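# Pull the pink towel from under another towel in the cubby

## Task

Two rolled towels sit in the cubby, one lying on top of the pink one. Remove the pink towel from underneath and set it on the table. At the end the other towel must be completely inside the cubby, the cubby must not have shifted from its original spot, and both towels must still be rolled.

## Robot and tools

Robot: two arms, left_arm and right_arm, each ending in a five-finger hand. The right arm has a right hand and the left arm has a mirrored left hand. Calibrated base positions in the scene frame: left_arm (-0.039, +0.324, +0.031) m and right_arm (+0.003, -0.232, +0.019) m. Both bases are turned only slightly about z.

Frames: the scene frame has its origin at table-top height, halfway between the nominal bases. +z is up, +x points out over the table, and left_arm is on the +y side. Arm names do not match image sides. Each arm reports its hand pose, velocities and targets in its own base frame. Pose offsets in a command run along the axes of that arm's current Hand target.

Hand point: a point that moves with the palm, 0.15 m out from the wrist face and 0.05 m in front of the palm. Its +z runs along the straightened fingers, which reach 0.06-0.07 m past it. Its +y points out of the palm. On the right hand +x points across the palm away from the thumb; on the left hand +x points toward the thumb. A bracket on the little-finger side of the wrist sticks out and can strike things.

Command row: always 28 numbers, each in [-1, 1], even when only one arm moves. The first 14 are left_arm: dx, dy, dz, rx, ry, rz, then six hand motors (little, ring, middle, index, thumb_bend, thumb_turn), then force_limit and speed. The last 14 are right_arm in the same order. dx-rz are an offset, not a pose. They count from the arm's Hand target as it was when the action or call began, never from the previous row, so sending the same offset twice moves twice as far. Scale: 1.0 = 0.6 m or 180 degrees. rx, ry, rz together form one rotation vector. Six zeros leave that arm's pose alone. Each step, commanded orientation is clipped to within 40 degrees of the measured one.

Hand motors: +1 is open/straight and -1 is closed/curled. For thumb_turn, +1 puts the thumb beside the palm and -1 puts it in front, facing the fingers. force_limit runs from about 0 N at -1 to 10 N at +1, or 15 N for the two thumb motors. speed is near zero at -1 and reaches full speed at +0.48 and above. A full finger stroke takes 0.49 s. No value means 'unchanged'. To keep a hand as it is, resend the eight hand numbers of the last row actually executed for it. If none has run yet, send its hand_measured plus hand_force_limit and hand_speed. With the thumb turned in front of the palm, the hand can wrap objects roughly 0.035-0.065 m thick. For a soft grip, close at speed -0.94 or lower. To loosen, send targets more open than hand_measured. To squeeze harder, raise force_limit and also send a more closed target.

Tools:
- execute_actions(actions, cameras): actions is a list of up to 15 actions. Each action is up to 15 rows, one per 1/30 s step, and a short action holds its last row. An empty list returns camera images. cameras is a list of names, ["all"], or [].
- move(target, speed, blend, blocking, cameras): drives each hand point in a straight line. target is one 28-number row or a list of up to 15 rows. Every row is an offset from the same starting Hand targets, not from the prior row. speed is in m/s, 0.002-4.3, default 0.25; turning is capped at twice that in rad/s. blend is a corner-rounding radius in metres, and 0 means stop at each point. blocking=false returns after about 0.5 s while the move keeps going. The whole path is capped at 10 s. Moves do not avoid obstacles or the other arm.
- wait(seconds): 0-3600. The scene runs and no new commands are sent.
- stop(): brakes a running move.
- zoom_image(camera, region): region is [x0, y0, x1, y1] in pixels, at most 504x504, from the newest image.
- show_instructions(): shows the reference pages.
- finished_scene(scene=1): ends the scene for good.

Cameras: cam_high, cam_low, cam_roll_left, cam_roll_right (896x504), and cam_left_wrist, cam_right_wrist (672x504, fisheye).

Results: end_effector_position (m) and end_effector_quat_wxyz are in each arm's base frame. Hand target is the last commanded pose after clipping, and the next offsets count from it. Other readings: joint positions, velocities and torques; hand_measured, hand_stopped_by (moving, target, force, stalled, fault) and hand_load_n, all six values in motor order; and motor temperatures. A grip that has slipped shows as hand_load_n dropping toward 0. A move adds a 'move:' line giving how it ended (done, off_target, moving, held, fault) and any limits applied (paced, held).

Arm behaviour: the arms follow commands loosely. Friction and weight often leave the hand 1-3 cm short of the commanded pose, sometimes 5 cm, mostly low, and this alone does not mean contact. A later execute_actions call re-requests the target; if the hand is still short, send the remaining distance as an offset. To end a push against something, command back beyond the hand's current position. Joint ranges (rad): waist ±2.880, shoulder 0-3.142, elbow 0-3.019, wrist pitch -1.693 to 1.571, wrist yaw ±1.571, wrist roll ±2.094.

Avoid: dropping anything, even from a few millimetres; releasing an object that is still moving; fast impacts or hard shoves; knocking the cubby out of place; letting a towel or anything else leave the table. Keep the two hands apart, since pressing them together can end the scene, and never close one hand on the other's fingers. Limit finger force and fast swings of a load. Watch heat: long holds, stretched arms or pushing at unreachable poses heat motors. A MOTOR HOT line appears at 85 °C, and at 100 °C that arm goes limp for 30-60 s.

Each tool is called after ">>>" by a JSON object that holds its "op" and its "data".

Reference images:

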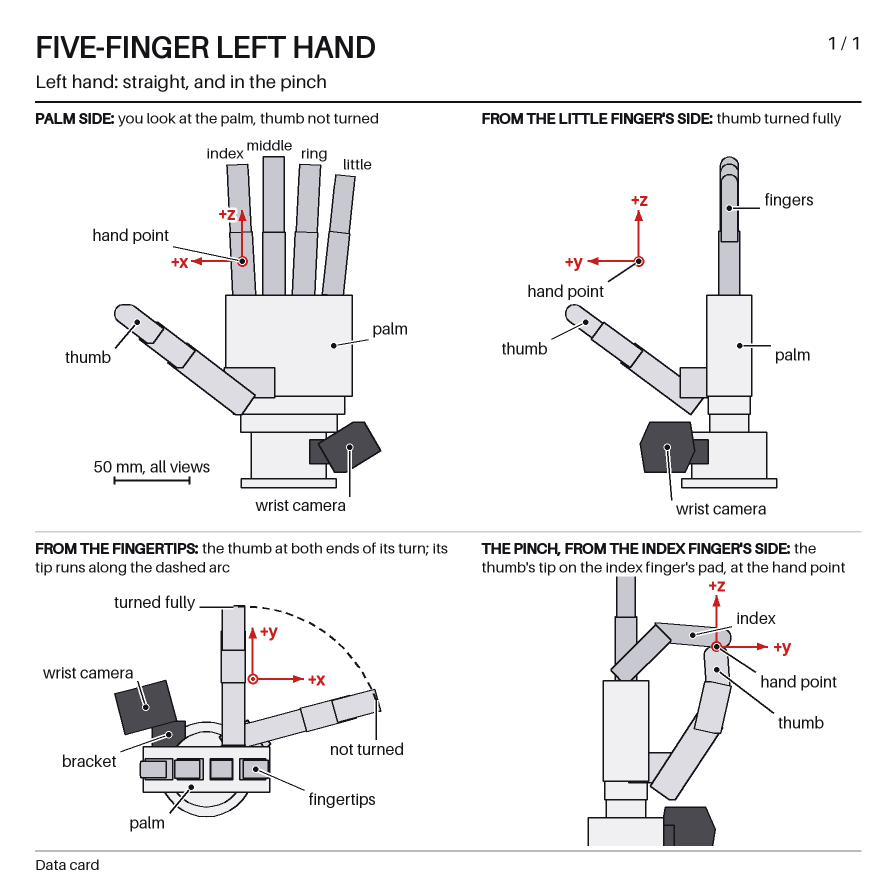

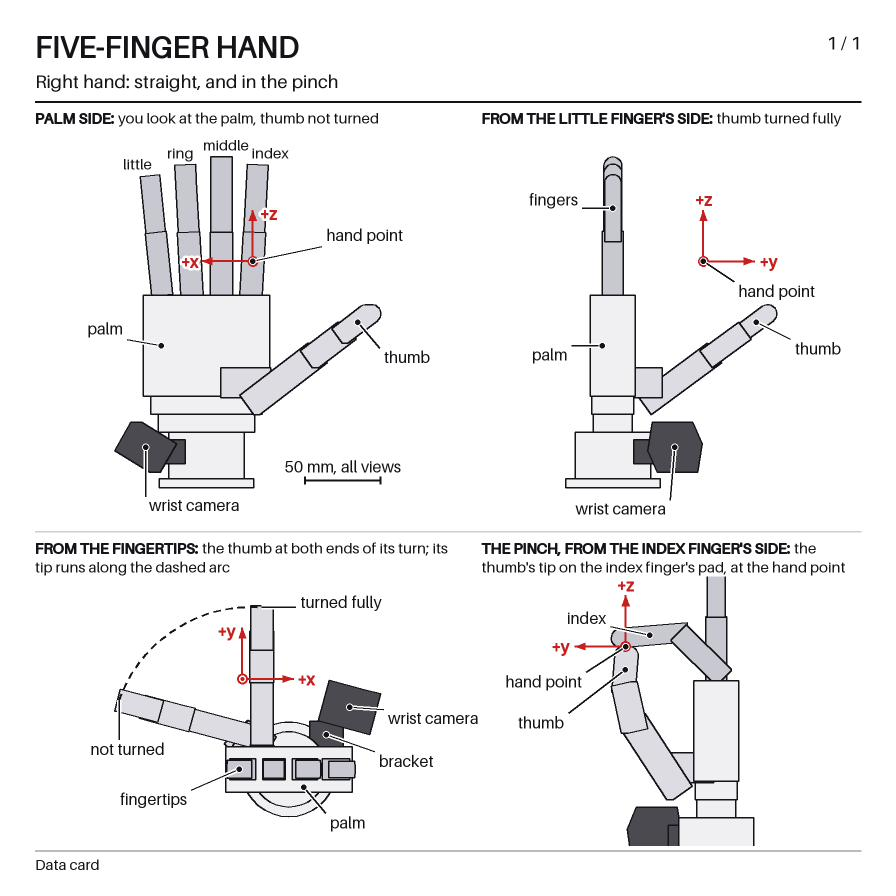

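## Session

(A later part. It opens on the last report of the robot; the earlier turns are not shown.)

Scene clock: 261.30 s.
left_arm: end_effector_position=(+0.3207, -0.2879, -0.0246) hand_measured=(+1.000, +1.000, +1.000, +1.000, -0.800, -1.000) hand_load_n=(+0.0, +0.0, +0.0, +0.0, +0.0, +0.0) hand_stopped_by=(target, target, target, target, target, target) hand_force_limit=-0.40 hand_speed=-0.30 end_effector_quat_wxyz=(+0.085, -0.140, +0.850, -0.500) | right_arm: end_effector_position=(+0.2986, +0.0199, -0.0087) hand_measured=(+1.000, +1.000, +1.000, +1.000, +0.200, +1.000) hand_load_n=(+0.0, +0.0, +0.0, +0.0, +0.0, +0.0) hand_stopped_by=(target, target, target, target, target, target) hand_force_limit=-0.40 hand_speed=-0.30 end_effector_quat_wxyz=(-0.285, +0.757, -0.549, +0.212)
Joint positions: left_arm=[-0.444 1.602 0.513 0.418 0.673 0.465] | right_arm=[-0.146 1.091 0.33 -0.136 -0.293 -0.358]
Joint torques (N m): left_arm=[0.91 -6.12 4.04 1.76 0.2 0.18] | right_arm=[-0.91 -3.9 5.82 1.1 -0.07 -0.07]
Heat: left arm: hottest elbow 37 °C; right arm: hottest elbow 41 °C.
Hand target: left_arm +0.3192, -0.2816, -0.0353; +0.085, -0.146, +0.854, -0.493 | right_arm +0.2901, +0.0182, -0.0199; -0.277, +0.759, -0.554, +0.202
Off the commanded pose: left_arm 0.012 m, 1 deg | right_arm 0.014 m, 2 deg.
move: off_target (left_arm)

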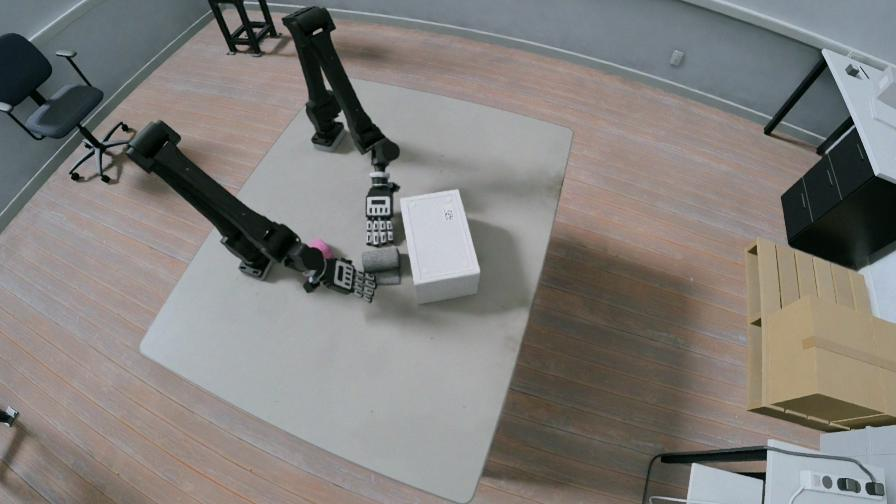

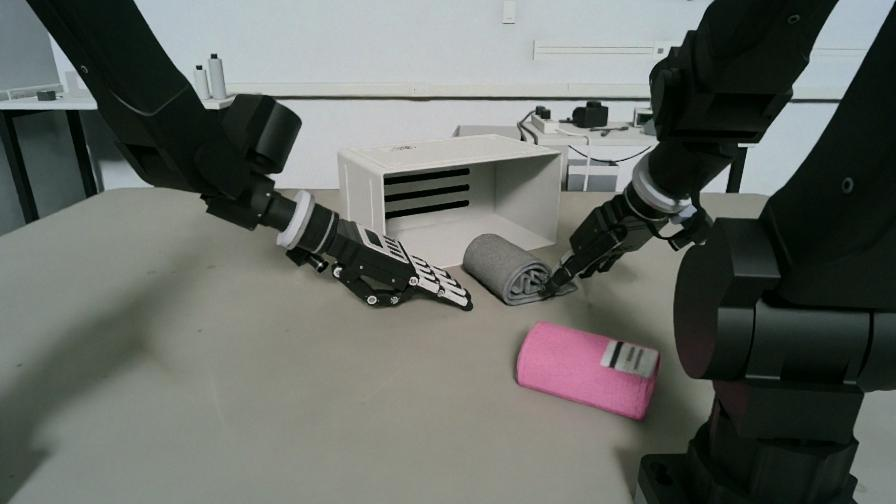

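>>> {"op": "move", "data": {"target": [[0,-0.0402,0.0695,0,0,0,1,1,1,1,-0.8,-1,-0.4,-0.3,0,0,0,0,0,0,1,1,1,1,0.2,1,-0.4,-0.3],[0,-0.1176,0.0537,0,0,0,1,1,1,1,-0.8,-1,-0.4,-0.3,0,0,0,0,0,0,1,1,1,1,0.2,1,-0.4,-0.3],[0,-0.1632,0.0659,0,0,0,1,1,1,1,-0.8,-1,-0.4,-0.3,0,0,0,0,0,0,1,1,1,1,0.2,1,-0.4,-0.3]], "speed": [0.05,0.05,0.05], "cameras": ["cam_high","cam_roll_left"]}}

>>> {"op": "zoom_image", "data": {"camera": "cam_high", "region": [300, 180, 420, 300]}}

>>> {"op": "zoom_image", "data": {"camera": "cam_roll_left", "region": [400, 200, 600, 340]}}

Scene clock: 265.40 s.
left_arm: end_effector_position=(+0.3367, -0.3461, +0.0113) hand_measured=(+1.000, +1.000, +1.000, +1.000, -0.800, -1.000) hand_load_n=(+0.0, +0.0, -0.5, +0.0, +0.0, +0.0) hand_stopped_by=(target, target, target, target, target, target) hand_force_limit=-0.40 hand_speed=-0.30 end_effector_quat_wxyz=(+0.076, -0.154, +0.860, -0.480) | right_arm: end_effector_position=(+0.2986, +0.0199, -0.0087) hand_measured=(+1.000, +1.000, +1.000, +1.000, +0.200, +1.000) hand_load_n=(+0.0, -0.5, +0.0, +0.0, +0.0, +0.0) hand_stopped_by=(target, target, target, target, target, target) hand_force_limit=-0.40 hand_speed=-0.30 end_effector_quat_wxyz=(-0.285, +0.757, -0.549, +0.212)
Joint positions: left_arm=[-0.574 1.57 0.67 0.233 0.55 0.37] | right_arm=[-0.146 1.091 0.33 -0.136 -0.293 -0.358]
Joint torques (N m): left_arm=[-0.91 -9.76 9.03 1.17 0.32 0] | right_arm=[-0.85 -3.84 5.82 1.07 -0.08 -0.09]
Heat: left arm: hottest elbow 37 °C; right arm: hottest elbow 41 °C.
Hand target: left_arm +0.3470, -0.3602, +0.0299; +0.085, -0.146, +0.854, -0.493 | right_arm +0.2901, +0.0182, -0.0199; -0.277, +0.759, -0.554, +0.202
Off the commanded pose: left_arm 0.025 m, 2 deg | right_arm 0.014 m, 2 deg.
move: off_target (left_arm)

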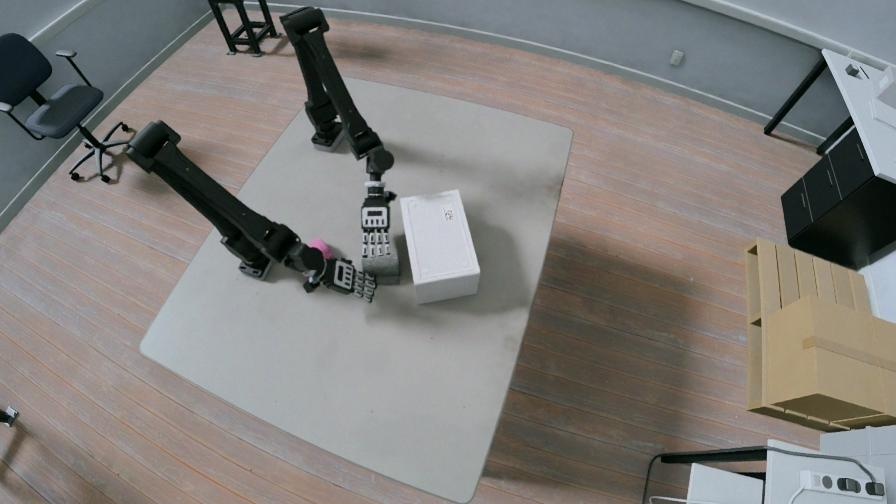

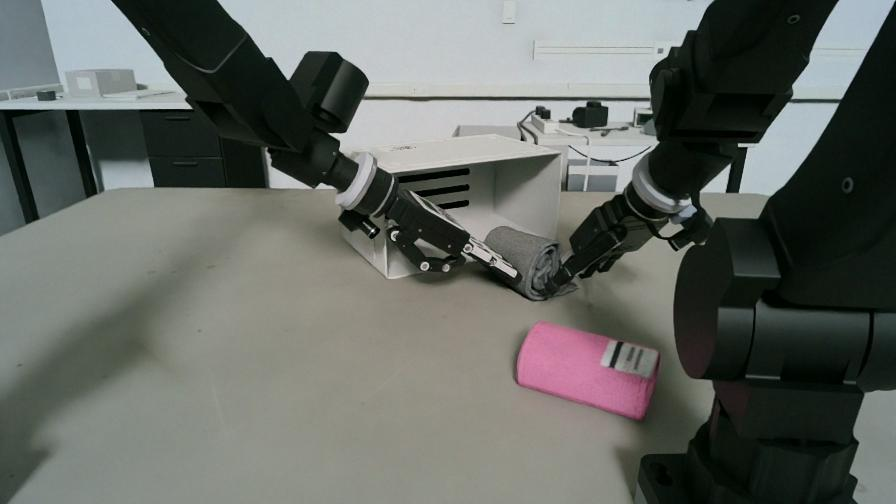

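Scaled by 4.200 from the camera's image (finer frame: 1280x720).

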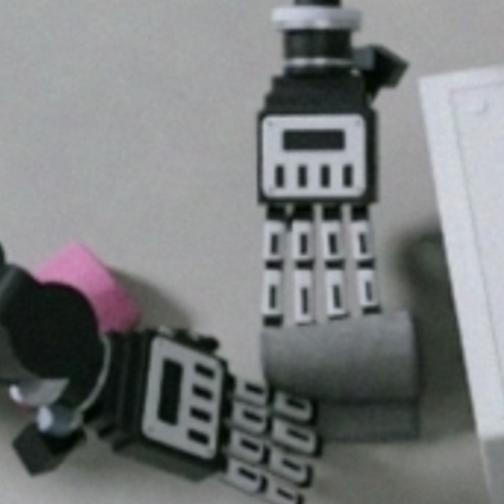

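Scaled by 2.520 from the camera's image (finer frame: 1280x720).

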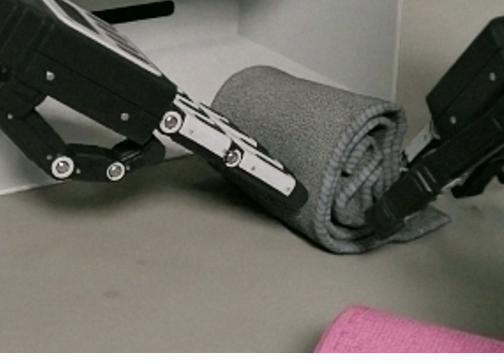

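>>> {"op": "move", "data": {"target": [0,-0.0167,0.0289,0,0,0,1,1,1,1,-0.8,-1,-0.4,-0.3,0,0,0,0,0,0,1,1,1,1,0.2,1,-0.4,-0.3], "speed": 0.03, "cameras": ["cam_roll_left"]}}

>>> {"op": "zoom_image", "data": {"camera": "cam_roll_left", "region": [400, 200, 600, 340]}}

Scene clock: 266.67 s.
left_arm: end_effector_position=(+0.3449, -0.3618, +0.0186) hand_measured=(+1.000, +1.000, +1.000, +1.000, -0.800, -1.000) hand_load_n=(+0.0, +0.0, -0.5, +0.0, +0.5, +0.0) hand_stopped_by=(target, target, target, target, target, target) hand_force_limit=-0.40 hand_speed=-0.30 end_effector_quat_wxyz=(+0.083, -0.154, +0.858, -0.483) | right_arm: end_effector_position=(+0.2990, +0.0194, -0.0087) hand_measured=(+1.000, +1.000, +1.000, +1.000, +0.200, +1.000) hand_load_n=(+0.0, +0.0, +0.0, -0.5, +0.0, +0.0) hand_stopped_by=(target, target, target, target, target, target) hand_force_limit=-0.40 hand_speed=-0.30 end_effector_quat_wxyz=(-0.285, +0.756, -0.549, +0.213)
Joint positions: left_arm=[-0.598 1.581 0.706 0.233 0.524 0.351] | right_arm=[-0.147 1.091 0.33 -0.133 -0.293 -0.358]
Joint torques (N m): left_arm=[-1.38 -8.35 9.81 1.32 0.36 -0.02] | right_arm=[-0.85 -4.01 5.89 1.01 -0.08 -0.08]
Heat: left arm: hottest elbow 37 °C; right arm: hottest elbow 41 °C.
Hand target: left_arm +0.3537, -0.3790, +0.0298; +0.085, -0.146, +0.854, -0.493 | right_arm +0.2901, +0.0182, -0.0199; -0.277, +0.759, -0.554, +0.202
Off the commanded pose: left_arm 0.022 m, 2 deg | right_arm 0.014 m, 2 deg.
move: off_target (left_arm)

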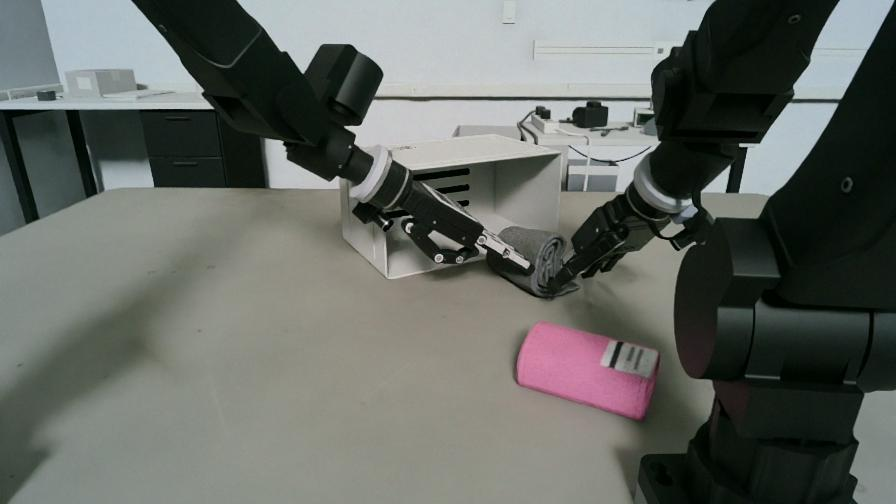

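Scaled by 2.520 from the camera's image (finer frame: 1280x720).

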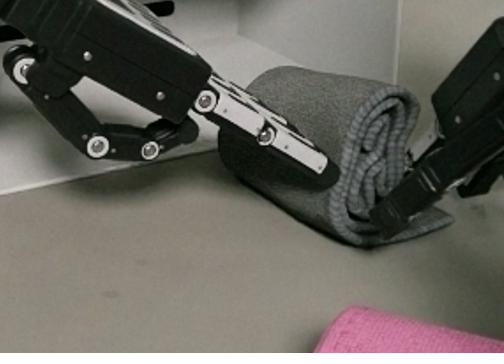

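>>> {"op": "move", "data": {"target": [0,0,0.005,0,0,0,1,1,1,1,-0.8,-1,-0.4,-0.3,0,0,-0.12,0,0,0,1,1,1,1,0.2,1,-0.4,-0.3], "speed": 0.06, "cameras": ["cam_high","cam_roll_left"]}}

>>> {"op": "zoom_image", "data": {"camera": "cam_high", "region": [300, 180, 420, 300]}}

>>> {"op": "zoom_image", "data": {"camera": "cam_roll_left", "region": [400, 200, 600, 340]}}

Scene clock: 268.63 s.
left_arm: end_effector_position=(+0.3447, -0.3669, +0.0191) hand_measured=(+1.000, +1.000, +1.000, +1.000, -0.800, -1.000) hand_load_n=(+0.0, -0.5, -0.5, +0.0, +0.0, +0.0) hand_stopped_by=(target, target, target, target, target, target) hand_force_limit=-0.40 hand_speed=-0.30 end_effector_quat_wxyz=(+0.081, -0.151, +0.858, -0.484) | right_arm: end_effector_position=(+0.2392, +0.0080, +0.0259) hand_measured=(+1.000, +1.000, +1.000, +1.000, +0.200, +1.000) hand_load_n=(+0.0, +0.0, +0.0, +0.0, +0.0, +0.0) hand_stopped_by=(target, target, target, target, target, target) hand_force_limit=-0.40 hand_speed=-0.30 end_effector_quat_wxyz=(-0.273, +0.760, -0.558, +0.192)
Joint positions: left_arm=[-0.607 1.588 0.715 0.233 0.524 0.347] | right_arm=[-0.255 0.776 0.319 -0.517 -0.353 -0.45]
Joint torques (N m): left_arm=[-0.97 -8.35 9.48 1.51 0.28 0] | right_arm=[-1.08 -3.19 9.73 0.51 -0.27 -0.09]
Heat: left arm: hottest elbow 37 °C; right arm: hottest elbow 41 °C.
Hand target: left_arm +0.3544, -0.3815, +0.0282; +0.084, -0.146, +0.854, -0.493 | right_arm +0.2459, +0.0040, +0.0351; -0.277, +0.759, -0.554, +0.202
Off the commanded pose: left_arm 0.020 m, 1 deg | right_arm 0.012 m, 1 deg.
move: off_target (left_arm, right_arm)

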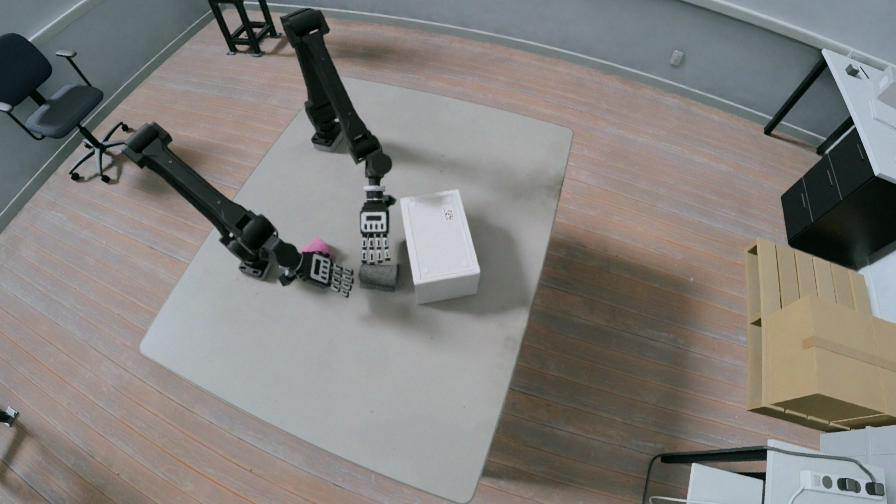

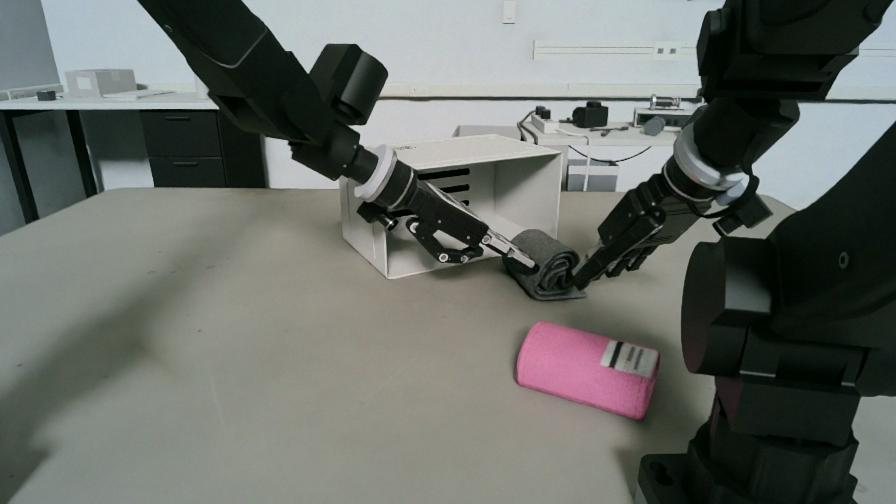

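Scaled by 4.200 from the camera's image (finer frame: 1280x720).

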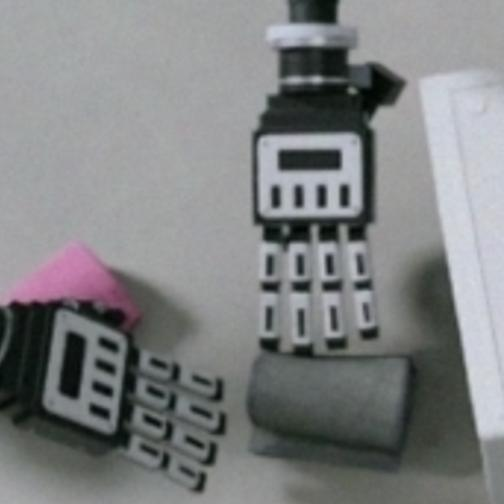

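Scaled by 2.520 from the camera's image (finer frame: 1280x720).

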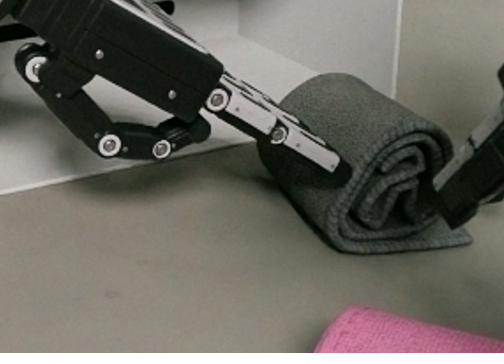

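>>> {"op": "move", "data": {"target": [0,-0.0208,0.0361,0,0,0,1,1,1,1,-0.8,-1,-0.4,-0.3,0,0,-0.06,0,0,0,1,1,1,1,0.2,1,-0.4,-0.3], "speed": 0.05, "cameras": ["cam_high","cam_roll_left"]}}

>>> {"op": "zoom_image", "data": {"camera": "cam_high", "region": [300, 180, 420, 300]}}

>>> {"op": "zoom_image", "data": {"camera": "cam_roll_left", "region": [400, 200, 600, 340]}}

Scene clock: 270.27 s.
left_arm: end_effector_position=(+0.3541, -0.3908, +0.0194) hand_measured=(+1.000, +1.000, +1.000, +1.000, -0.800, -1.000) hand_load_n=(+0.0, +0.0, -0.5, +0.0, +0.0, +0.0) hand_stopped_by=(target, target, target, target, target, target) hand_force_limit=-0.40 hand_speed=-0.30 end_effector_quat_wxyz=(+0.082, -0.150, +0.858, -0.485) | right_arm: end_effector_position=(+0.2092, +0.0044, +0.0409) hand_measured=(+1.000, +1.000, +1.000, +1.000, +0.200, +1.000) hand_load_n=(+0.0, +0.0, +0.0, +0.0, +0.0, +0.0) hand_stopped_by=(target, target, target, target, target, target) hand_force_limit=-0.40 hand_speed=-0.30 end_effector_quat_wxyz=(-0.270, +0.761, -0.562, +0.179)
Joint positions: left_arm=[-0.641 1.633 0.773 0.233 0.496 0.326] | right_arm=[-0.327 0.644 0.328 -0.711 -0.394 -0.515]
Joint torques (N m): left_arm=[-0.67 -9.05 9.44 1.46 0.24 0.02] | right_arm=[-0.97 -2.08 12.14 0.47 -0.31 -0.09]
Heat: left arm: hottest elbow 37 °C; right arm: hottest elbow 41 °C.
Hand target: left_arm +0.3629, -0.4050, +0.0282; +0.085, -0.146, +0.854, -0.493 | right_arm +0.2238, -0.0030, +0.0626; -0.277, +0.759, -0.554, +0.201
Off the commanded pose: left_arm 0.019 m, 1 deg | right_arm 0.027 m, 3 deg.
move: off_target (left_arm, right_arm)

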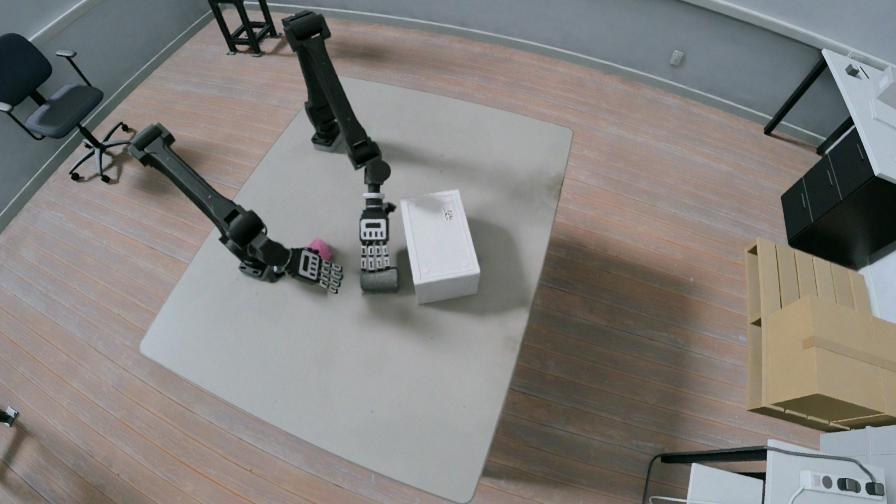

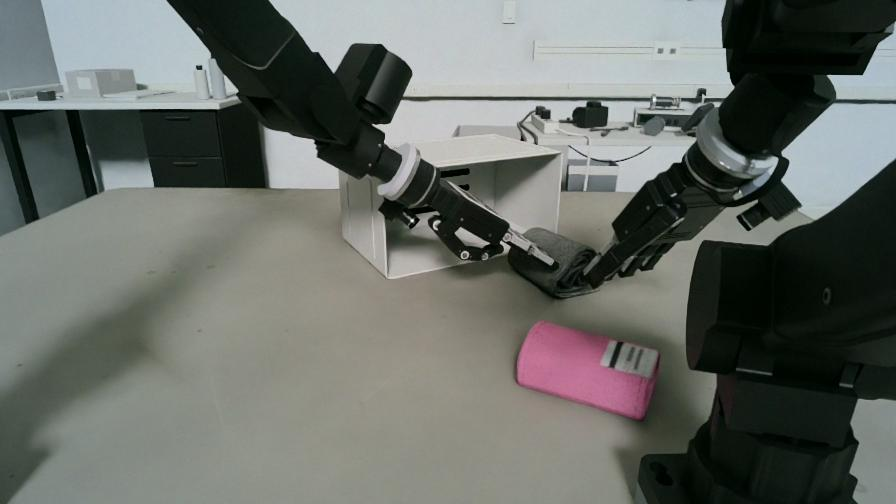

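Scaled by 4.200 from the camera's image (finer frame: 1280x720).

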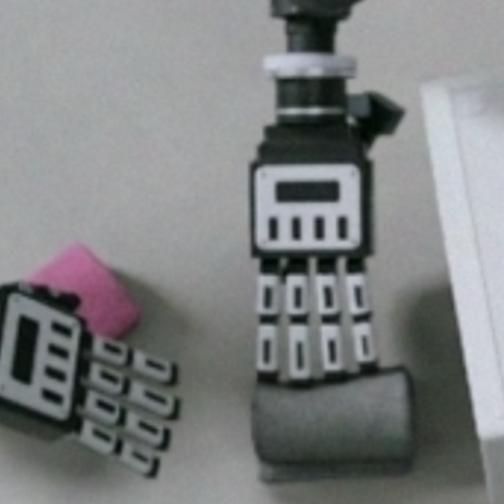

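Scaled by 2.520 from the camera's image (finer frame: 1280x720).

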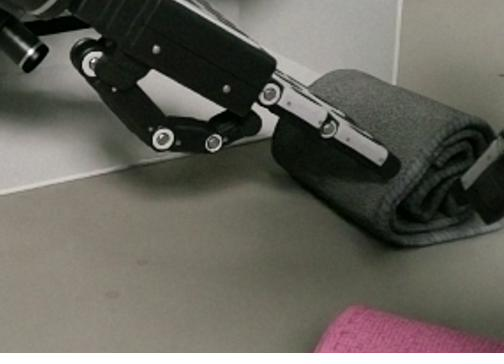

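>>> {"op": "move", "data": {"target": [0,-0.0167,0.0289,0,0,0,1,1,1,1,-0.8,-1,-0.4,-0.3,0,-0.0536,-0.1,0,0,0,1,1,1,1,0.2,1,-0.4,-0.3], "speed": 0.05, "cameras": ["cam_high","cam_roll_left","cam_right_wrist"]}}

>>> {"op": "zoom_image", "data": {"camera": "cam_high", "region": [300, 200, 420, 320]}}

>>> {"op": "zoom_image", "data": {"camera": "cam_roll_left", "region": [430, 200, 630, 340]}}

Scene clock: 272.33 s.
left_arm: end_effector_position=(+0.3619, -0.4094, +0.0200) hand_measured=(+1.000, +1.000, +1.000, +1.000, -0.800, -1.000) hand_load_n=(+0.0, +0.0, +0.0, +0.0, +0.0, +0.0) hand_stopped_by=(target, target, target, target, target, target) hand_force_limit=-0.40 hand_speed=-0.30 end_effector_quat_wxyz=(+0.083, -0.150, +0.857, -0.486) | right_arm: end_effector_position=(+0.2003, -0.0009, +0.1069) hand_measured=(+1.000, +1.000, +1.000, +1.000, +0.200, +1.000) hand_load_n=(+0.0, +0.0, +0.0, +0.0, +0.0, +0.0) hand_stopped_by=(target, target, target, target, target, target) hand_force_limit=-0.40 hand_speed=-0.30 end_effector_quat_wxyz=(-0.271, +0.761, -0.562, +0.178)
Joint positions: left_arm=[-0.664 1.668 0.819 0.232 0.476 0.31] | right_arm=[-0.382 0.56 0.484 -0.972 -0.424 -0.565]
Joint torques (N m): left_arm=[-0.91 -9.52 9.66 1.28 0.24 0.01] | right_arm=[-0.79 -1.85 12.52 0.46 -0.33 -0.07]
Heat: left arm: hottest elbow 37 °C; right arm: hottest elbow 41 °C.
Hand target: left_arm +0.3694, -0.4240, +0.0282; +0.085, -0.146, +0.854, -0.493 | right_arm +0.2106, -0.0073, +0.1294; -0.277, +0.759, -0.554, +0.202
Off the commanded pose: left_arm 0.018 m, 1 deg | right_arm 0.025 m, 3 deg.
move: off_target (left_arm, right_arm)

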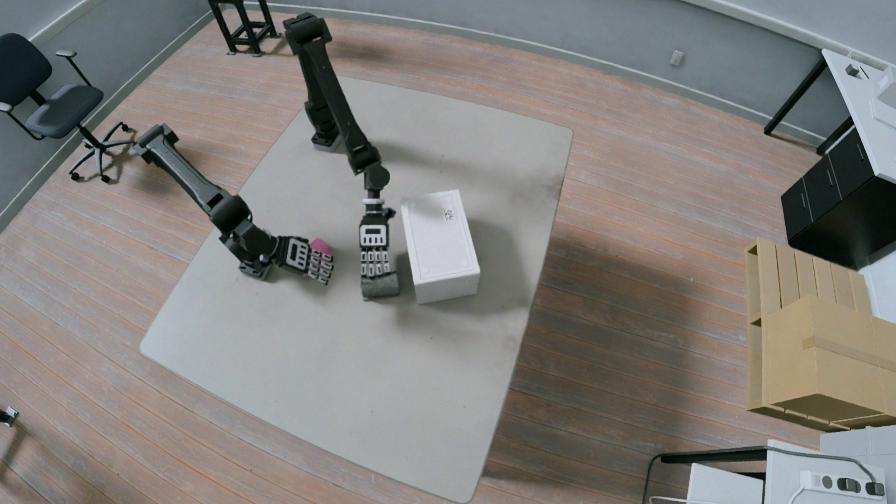

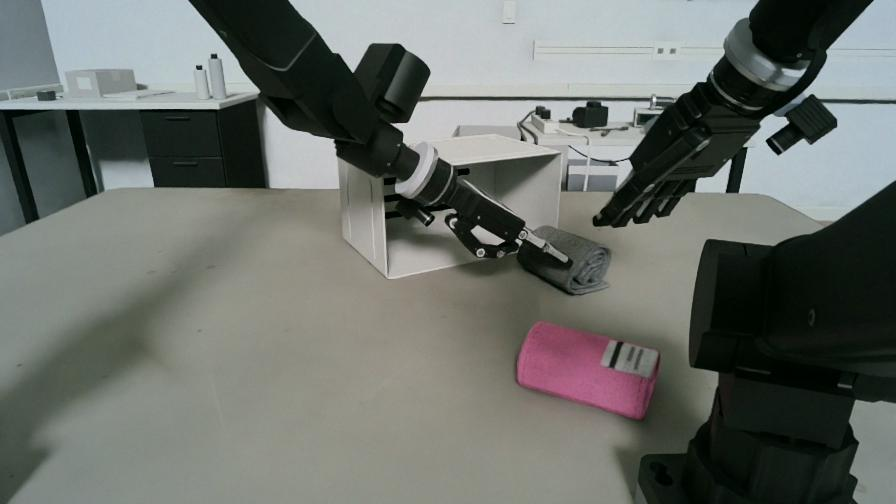

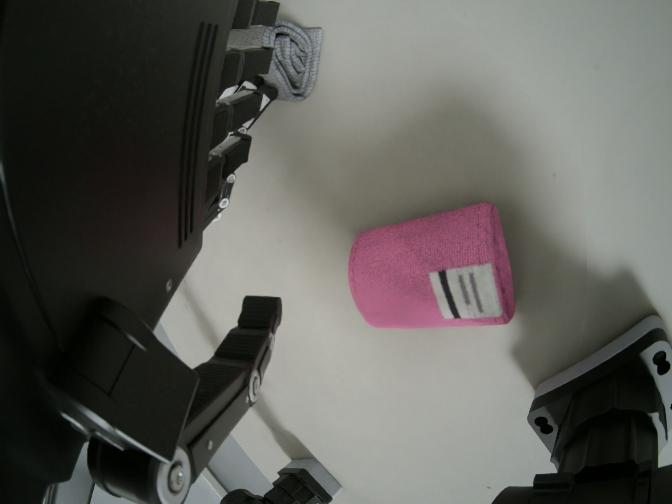

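Scaled by 4.200 from the camera's image (finer frame: 1280x720).

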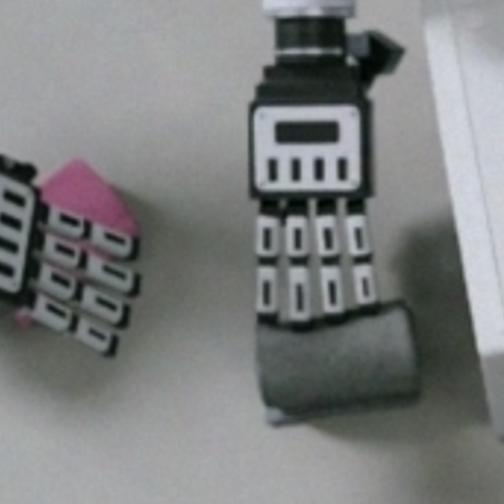

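Scaled by 2.520 from the camera's image (finer frame: 1280x720).

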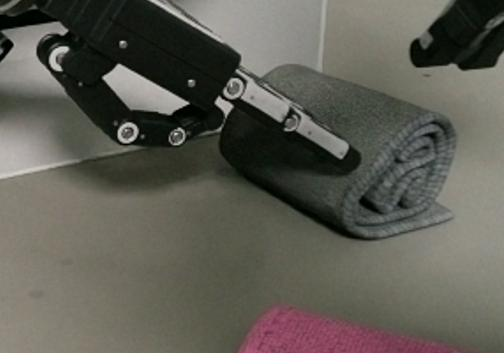

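>>> {"op": "move", "data": {"target": [0,-0.0133,-0.12,0,0,0,1,1,1,1,-0.8,-1,-0.4,-0.3,0,0,0,0,0,0,1,1,1,1,0.2,1,-0.4,-0.3], "speed": 0.08, "cameras": ["cam_high","cam_roll_left","cam_right_wrist","cam_roll_right"]}}

>>> {"op": "zoom_image", "data": {"camera": "cam_high", "region": [300, 200, 420, 320]}}

>>> {"op": "zoom_image", "data": {"camera": "cam_roll_left", "region": [430, 200, 630, 340]}}

Scene clock: 273.93 s.
left_arm: end_effector_position=(+0.3477, -0.3737, +0.0689) hand_measured=(+1.000, +1.000, +1.000, +1.000, -0.800, -1.000) hand_load_n=(+0.0, +0.0, +0.0, +0.0, +0.0, +0.0) hand_stopped_by=(target, target, target, target, target, target) hand_force_limit=-0.40 hand_speed=-0.30 end_effector_quat_wxyz=(+0.081, -0.146, +0.854, -0.493) | right_arm: end_effector_position=(+0.2003, -0.0009, +0.1069) hand_measured=(+1.000, +1.000, +1.000, +1.000, +0.200, +1.000) hand_load_n=(+0.0, +0.0, +0.0, +0.0, +0.0, +0.0) hand_stopped_by=(target, target, target, target, target, target) hand_force_limit=-0.40 hand_speed=-0.30 end_effector_quat_wxyz=(-0.271, +0.761, -0.562, +0.178)
Joint positions: left_arm=[-0.61 1.489 0.768 0.1 0.534 0.342] | right_arm=[-0.382 0.56 0.484 -0.972 -0.424 -0.566]
Joint torques (N m): left_arm=[1.08 -9.47 6.98 1.14 0.43 0.22] | right_arm=[-0.97 -1.67 12.53 0.44 -0.35 -0.09]
Heat: left arm: hottest elbow 37 °C; right arm: hottest elbow 42 °C.
Hand target: left_arm +0.3500, -0.3689, +0.0712; +0.085, -0.146, +0.854, -0.493 | right_arm +0.2106, -0.0073, +0.1294; -0.277, +0.759, -0.554, +0.202
Off the commanded pose: left_arm 0.006 m, 0 deg | right_arm 0.026 m, 3 deg.
move: done
Images, in order (width x height): cam_high 896x504, cam_roll_left 896x504, cam_roll_right 896x504, cam_right_wrist 672x504.

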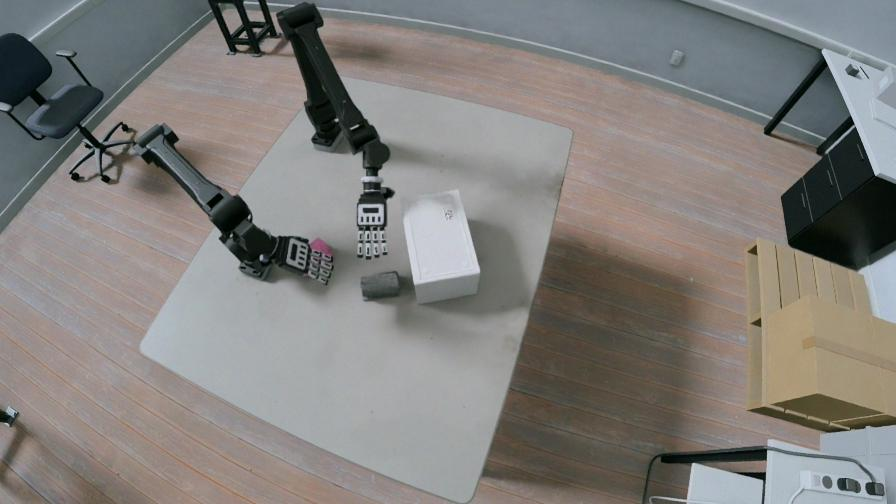

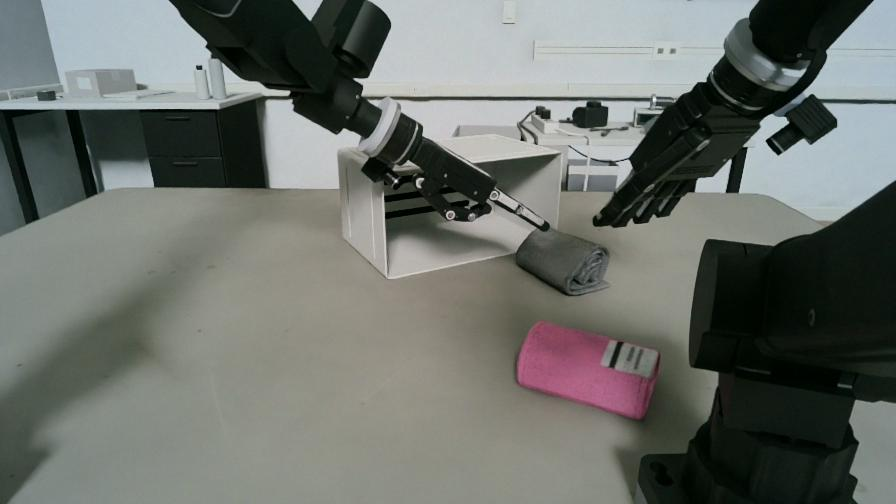

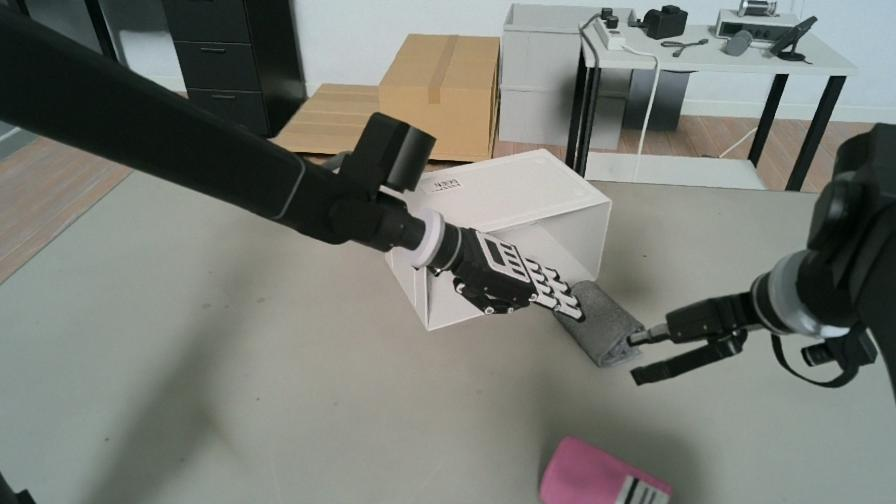

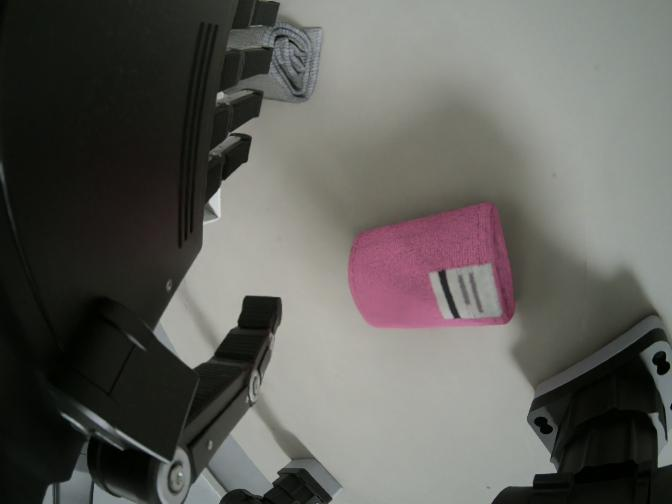

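Scaled by 4.200 from the camera's image (finer frame: 1280x720).

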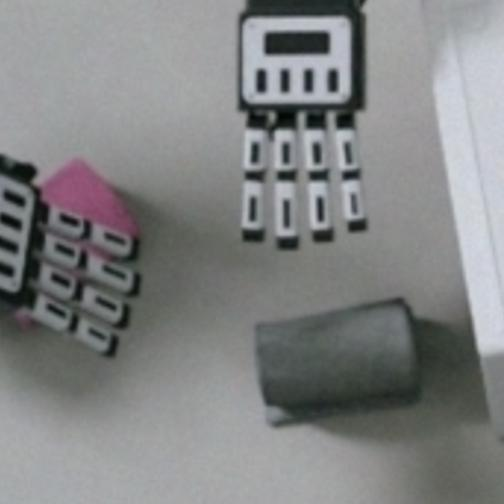

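Scaled by 2.520 from the camera's image (finer frame: 1280x720).

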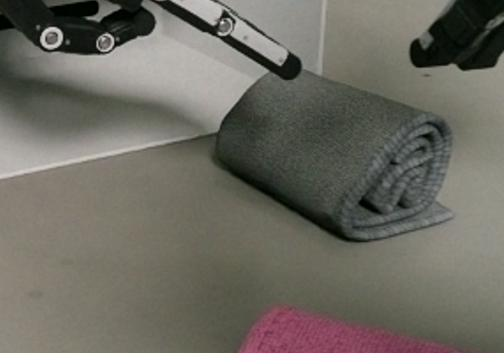

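>>> {"op": "move", "data": {"target": [[0,-0.1617,-0.0933,0,0,0,1,1,1,1,-0.8,-1,-0.4,-0.3,0.15,-0.0321,-0.0383,0,0,0,1,1,1,1,0.2,1,-0.4,-0.3],[-0.0005,-0.1743,-0.0712,0.0893,-0.4478,-0.1632,1,1,1,1,-0.8,-1,-0.4,-0.3,0.1667,-0.0321,-0.0383,0,0,0,1,1,1,1,0.2,1,-0.4,-0.3]], "speed": [0.15,0.3], "blend": [0.02,0], "cameras": ["cam_high","cam_roll_left","cam_roll_right"]}}

>>> {"op": "zoom_image", "data": {"camera": "cam_high", "region": [320, 160, 500, 320]}}

Scene clock: 280.73 s.
left_arm: end_effector_position=(+0.3523, -0.3665, +0.1696) hand_measured=(+1.000, +1.000, +1.000, +1.000, -0.800, -1.000) hand_load_n=(+0.0, +0.0, +0.0, +0.0, +0.5, +0.0) hand_stopped_by=(target, target, target, target, target, target) hand_force_limit=-0.40 hand_speed=-0.30 end_effector_quat_wxyz=(-0.516, +0.603, -0.476, +0.379) | right_arm: end_effector_position=(+0.2312, -0.0912, +0.1418) hand_measured=(+1.000, +1.000, +1.000, +1.000, +0.200, +1.000) hand_load_n=(+0.0, -0.5, +0.0, +0.0, +0.0, +0.0) hand_stopped_by=(target, target, target, target, target, target) hand_force_limit=-0.40 hand_speed=-0.30 end_effector_quat_wxyz=(-0.278, +0.759, -0.559, +0.185)
Joint positions: left_arm=[-1.153 1.457 0.93 -0.364 -1.338 -0.843] | right_arm=[-0.715 0.848 0.688 -1.036 -0.582 -0.902]
Joint torques (N m): left_arm=[-0.79 -7.88 11.15 0.58 -0.77 0] | right_arm=[-1.03 -3.31 12.3 0.17 -0.46 -0.09]
Heat: left arm: hottest elbow 38 °C; right arm: hottest elbow 42 °C.
Hand target: left_arm +0.3554, -0.3834, +0.1831; -0.509, +0.607, -0.467, +0.392 | right_arm +0.2410, -0.1026, +0.1593; -0.277, +0.759, -0.554, +0.202
Off the commanded pose: left_arm 0.022 m, 2 deg | right_arm 0.023 m, 2 deg.
move: off_target (left_arm, right_arm)

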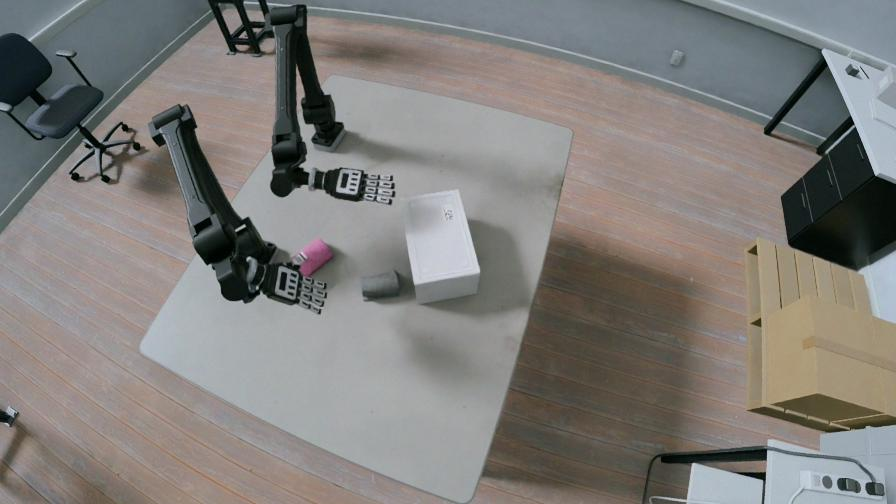

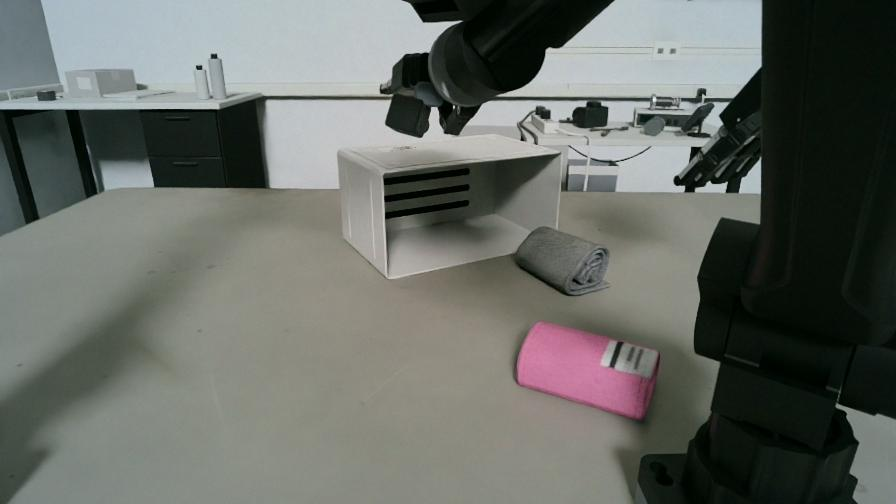

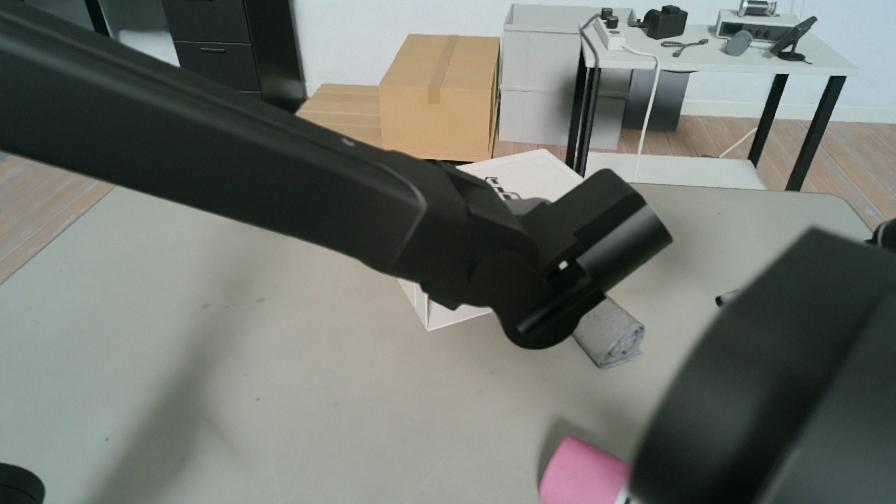

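Scaled by 2.800 from the camera's image (finer frame: 1280x720).

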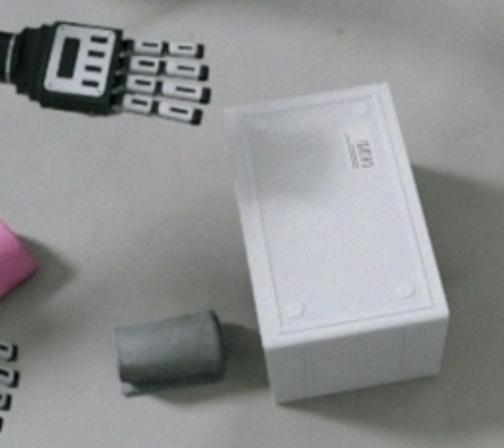

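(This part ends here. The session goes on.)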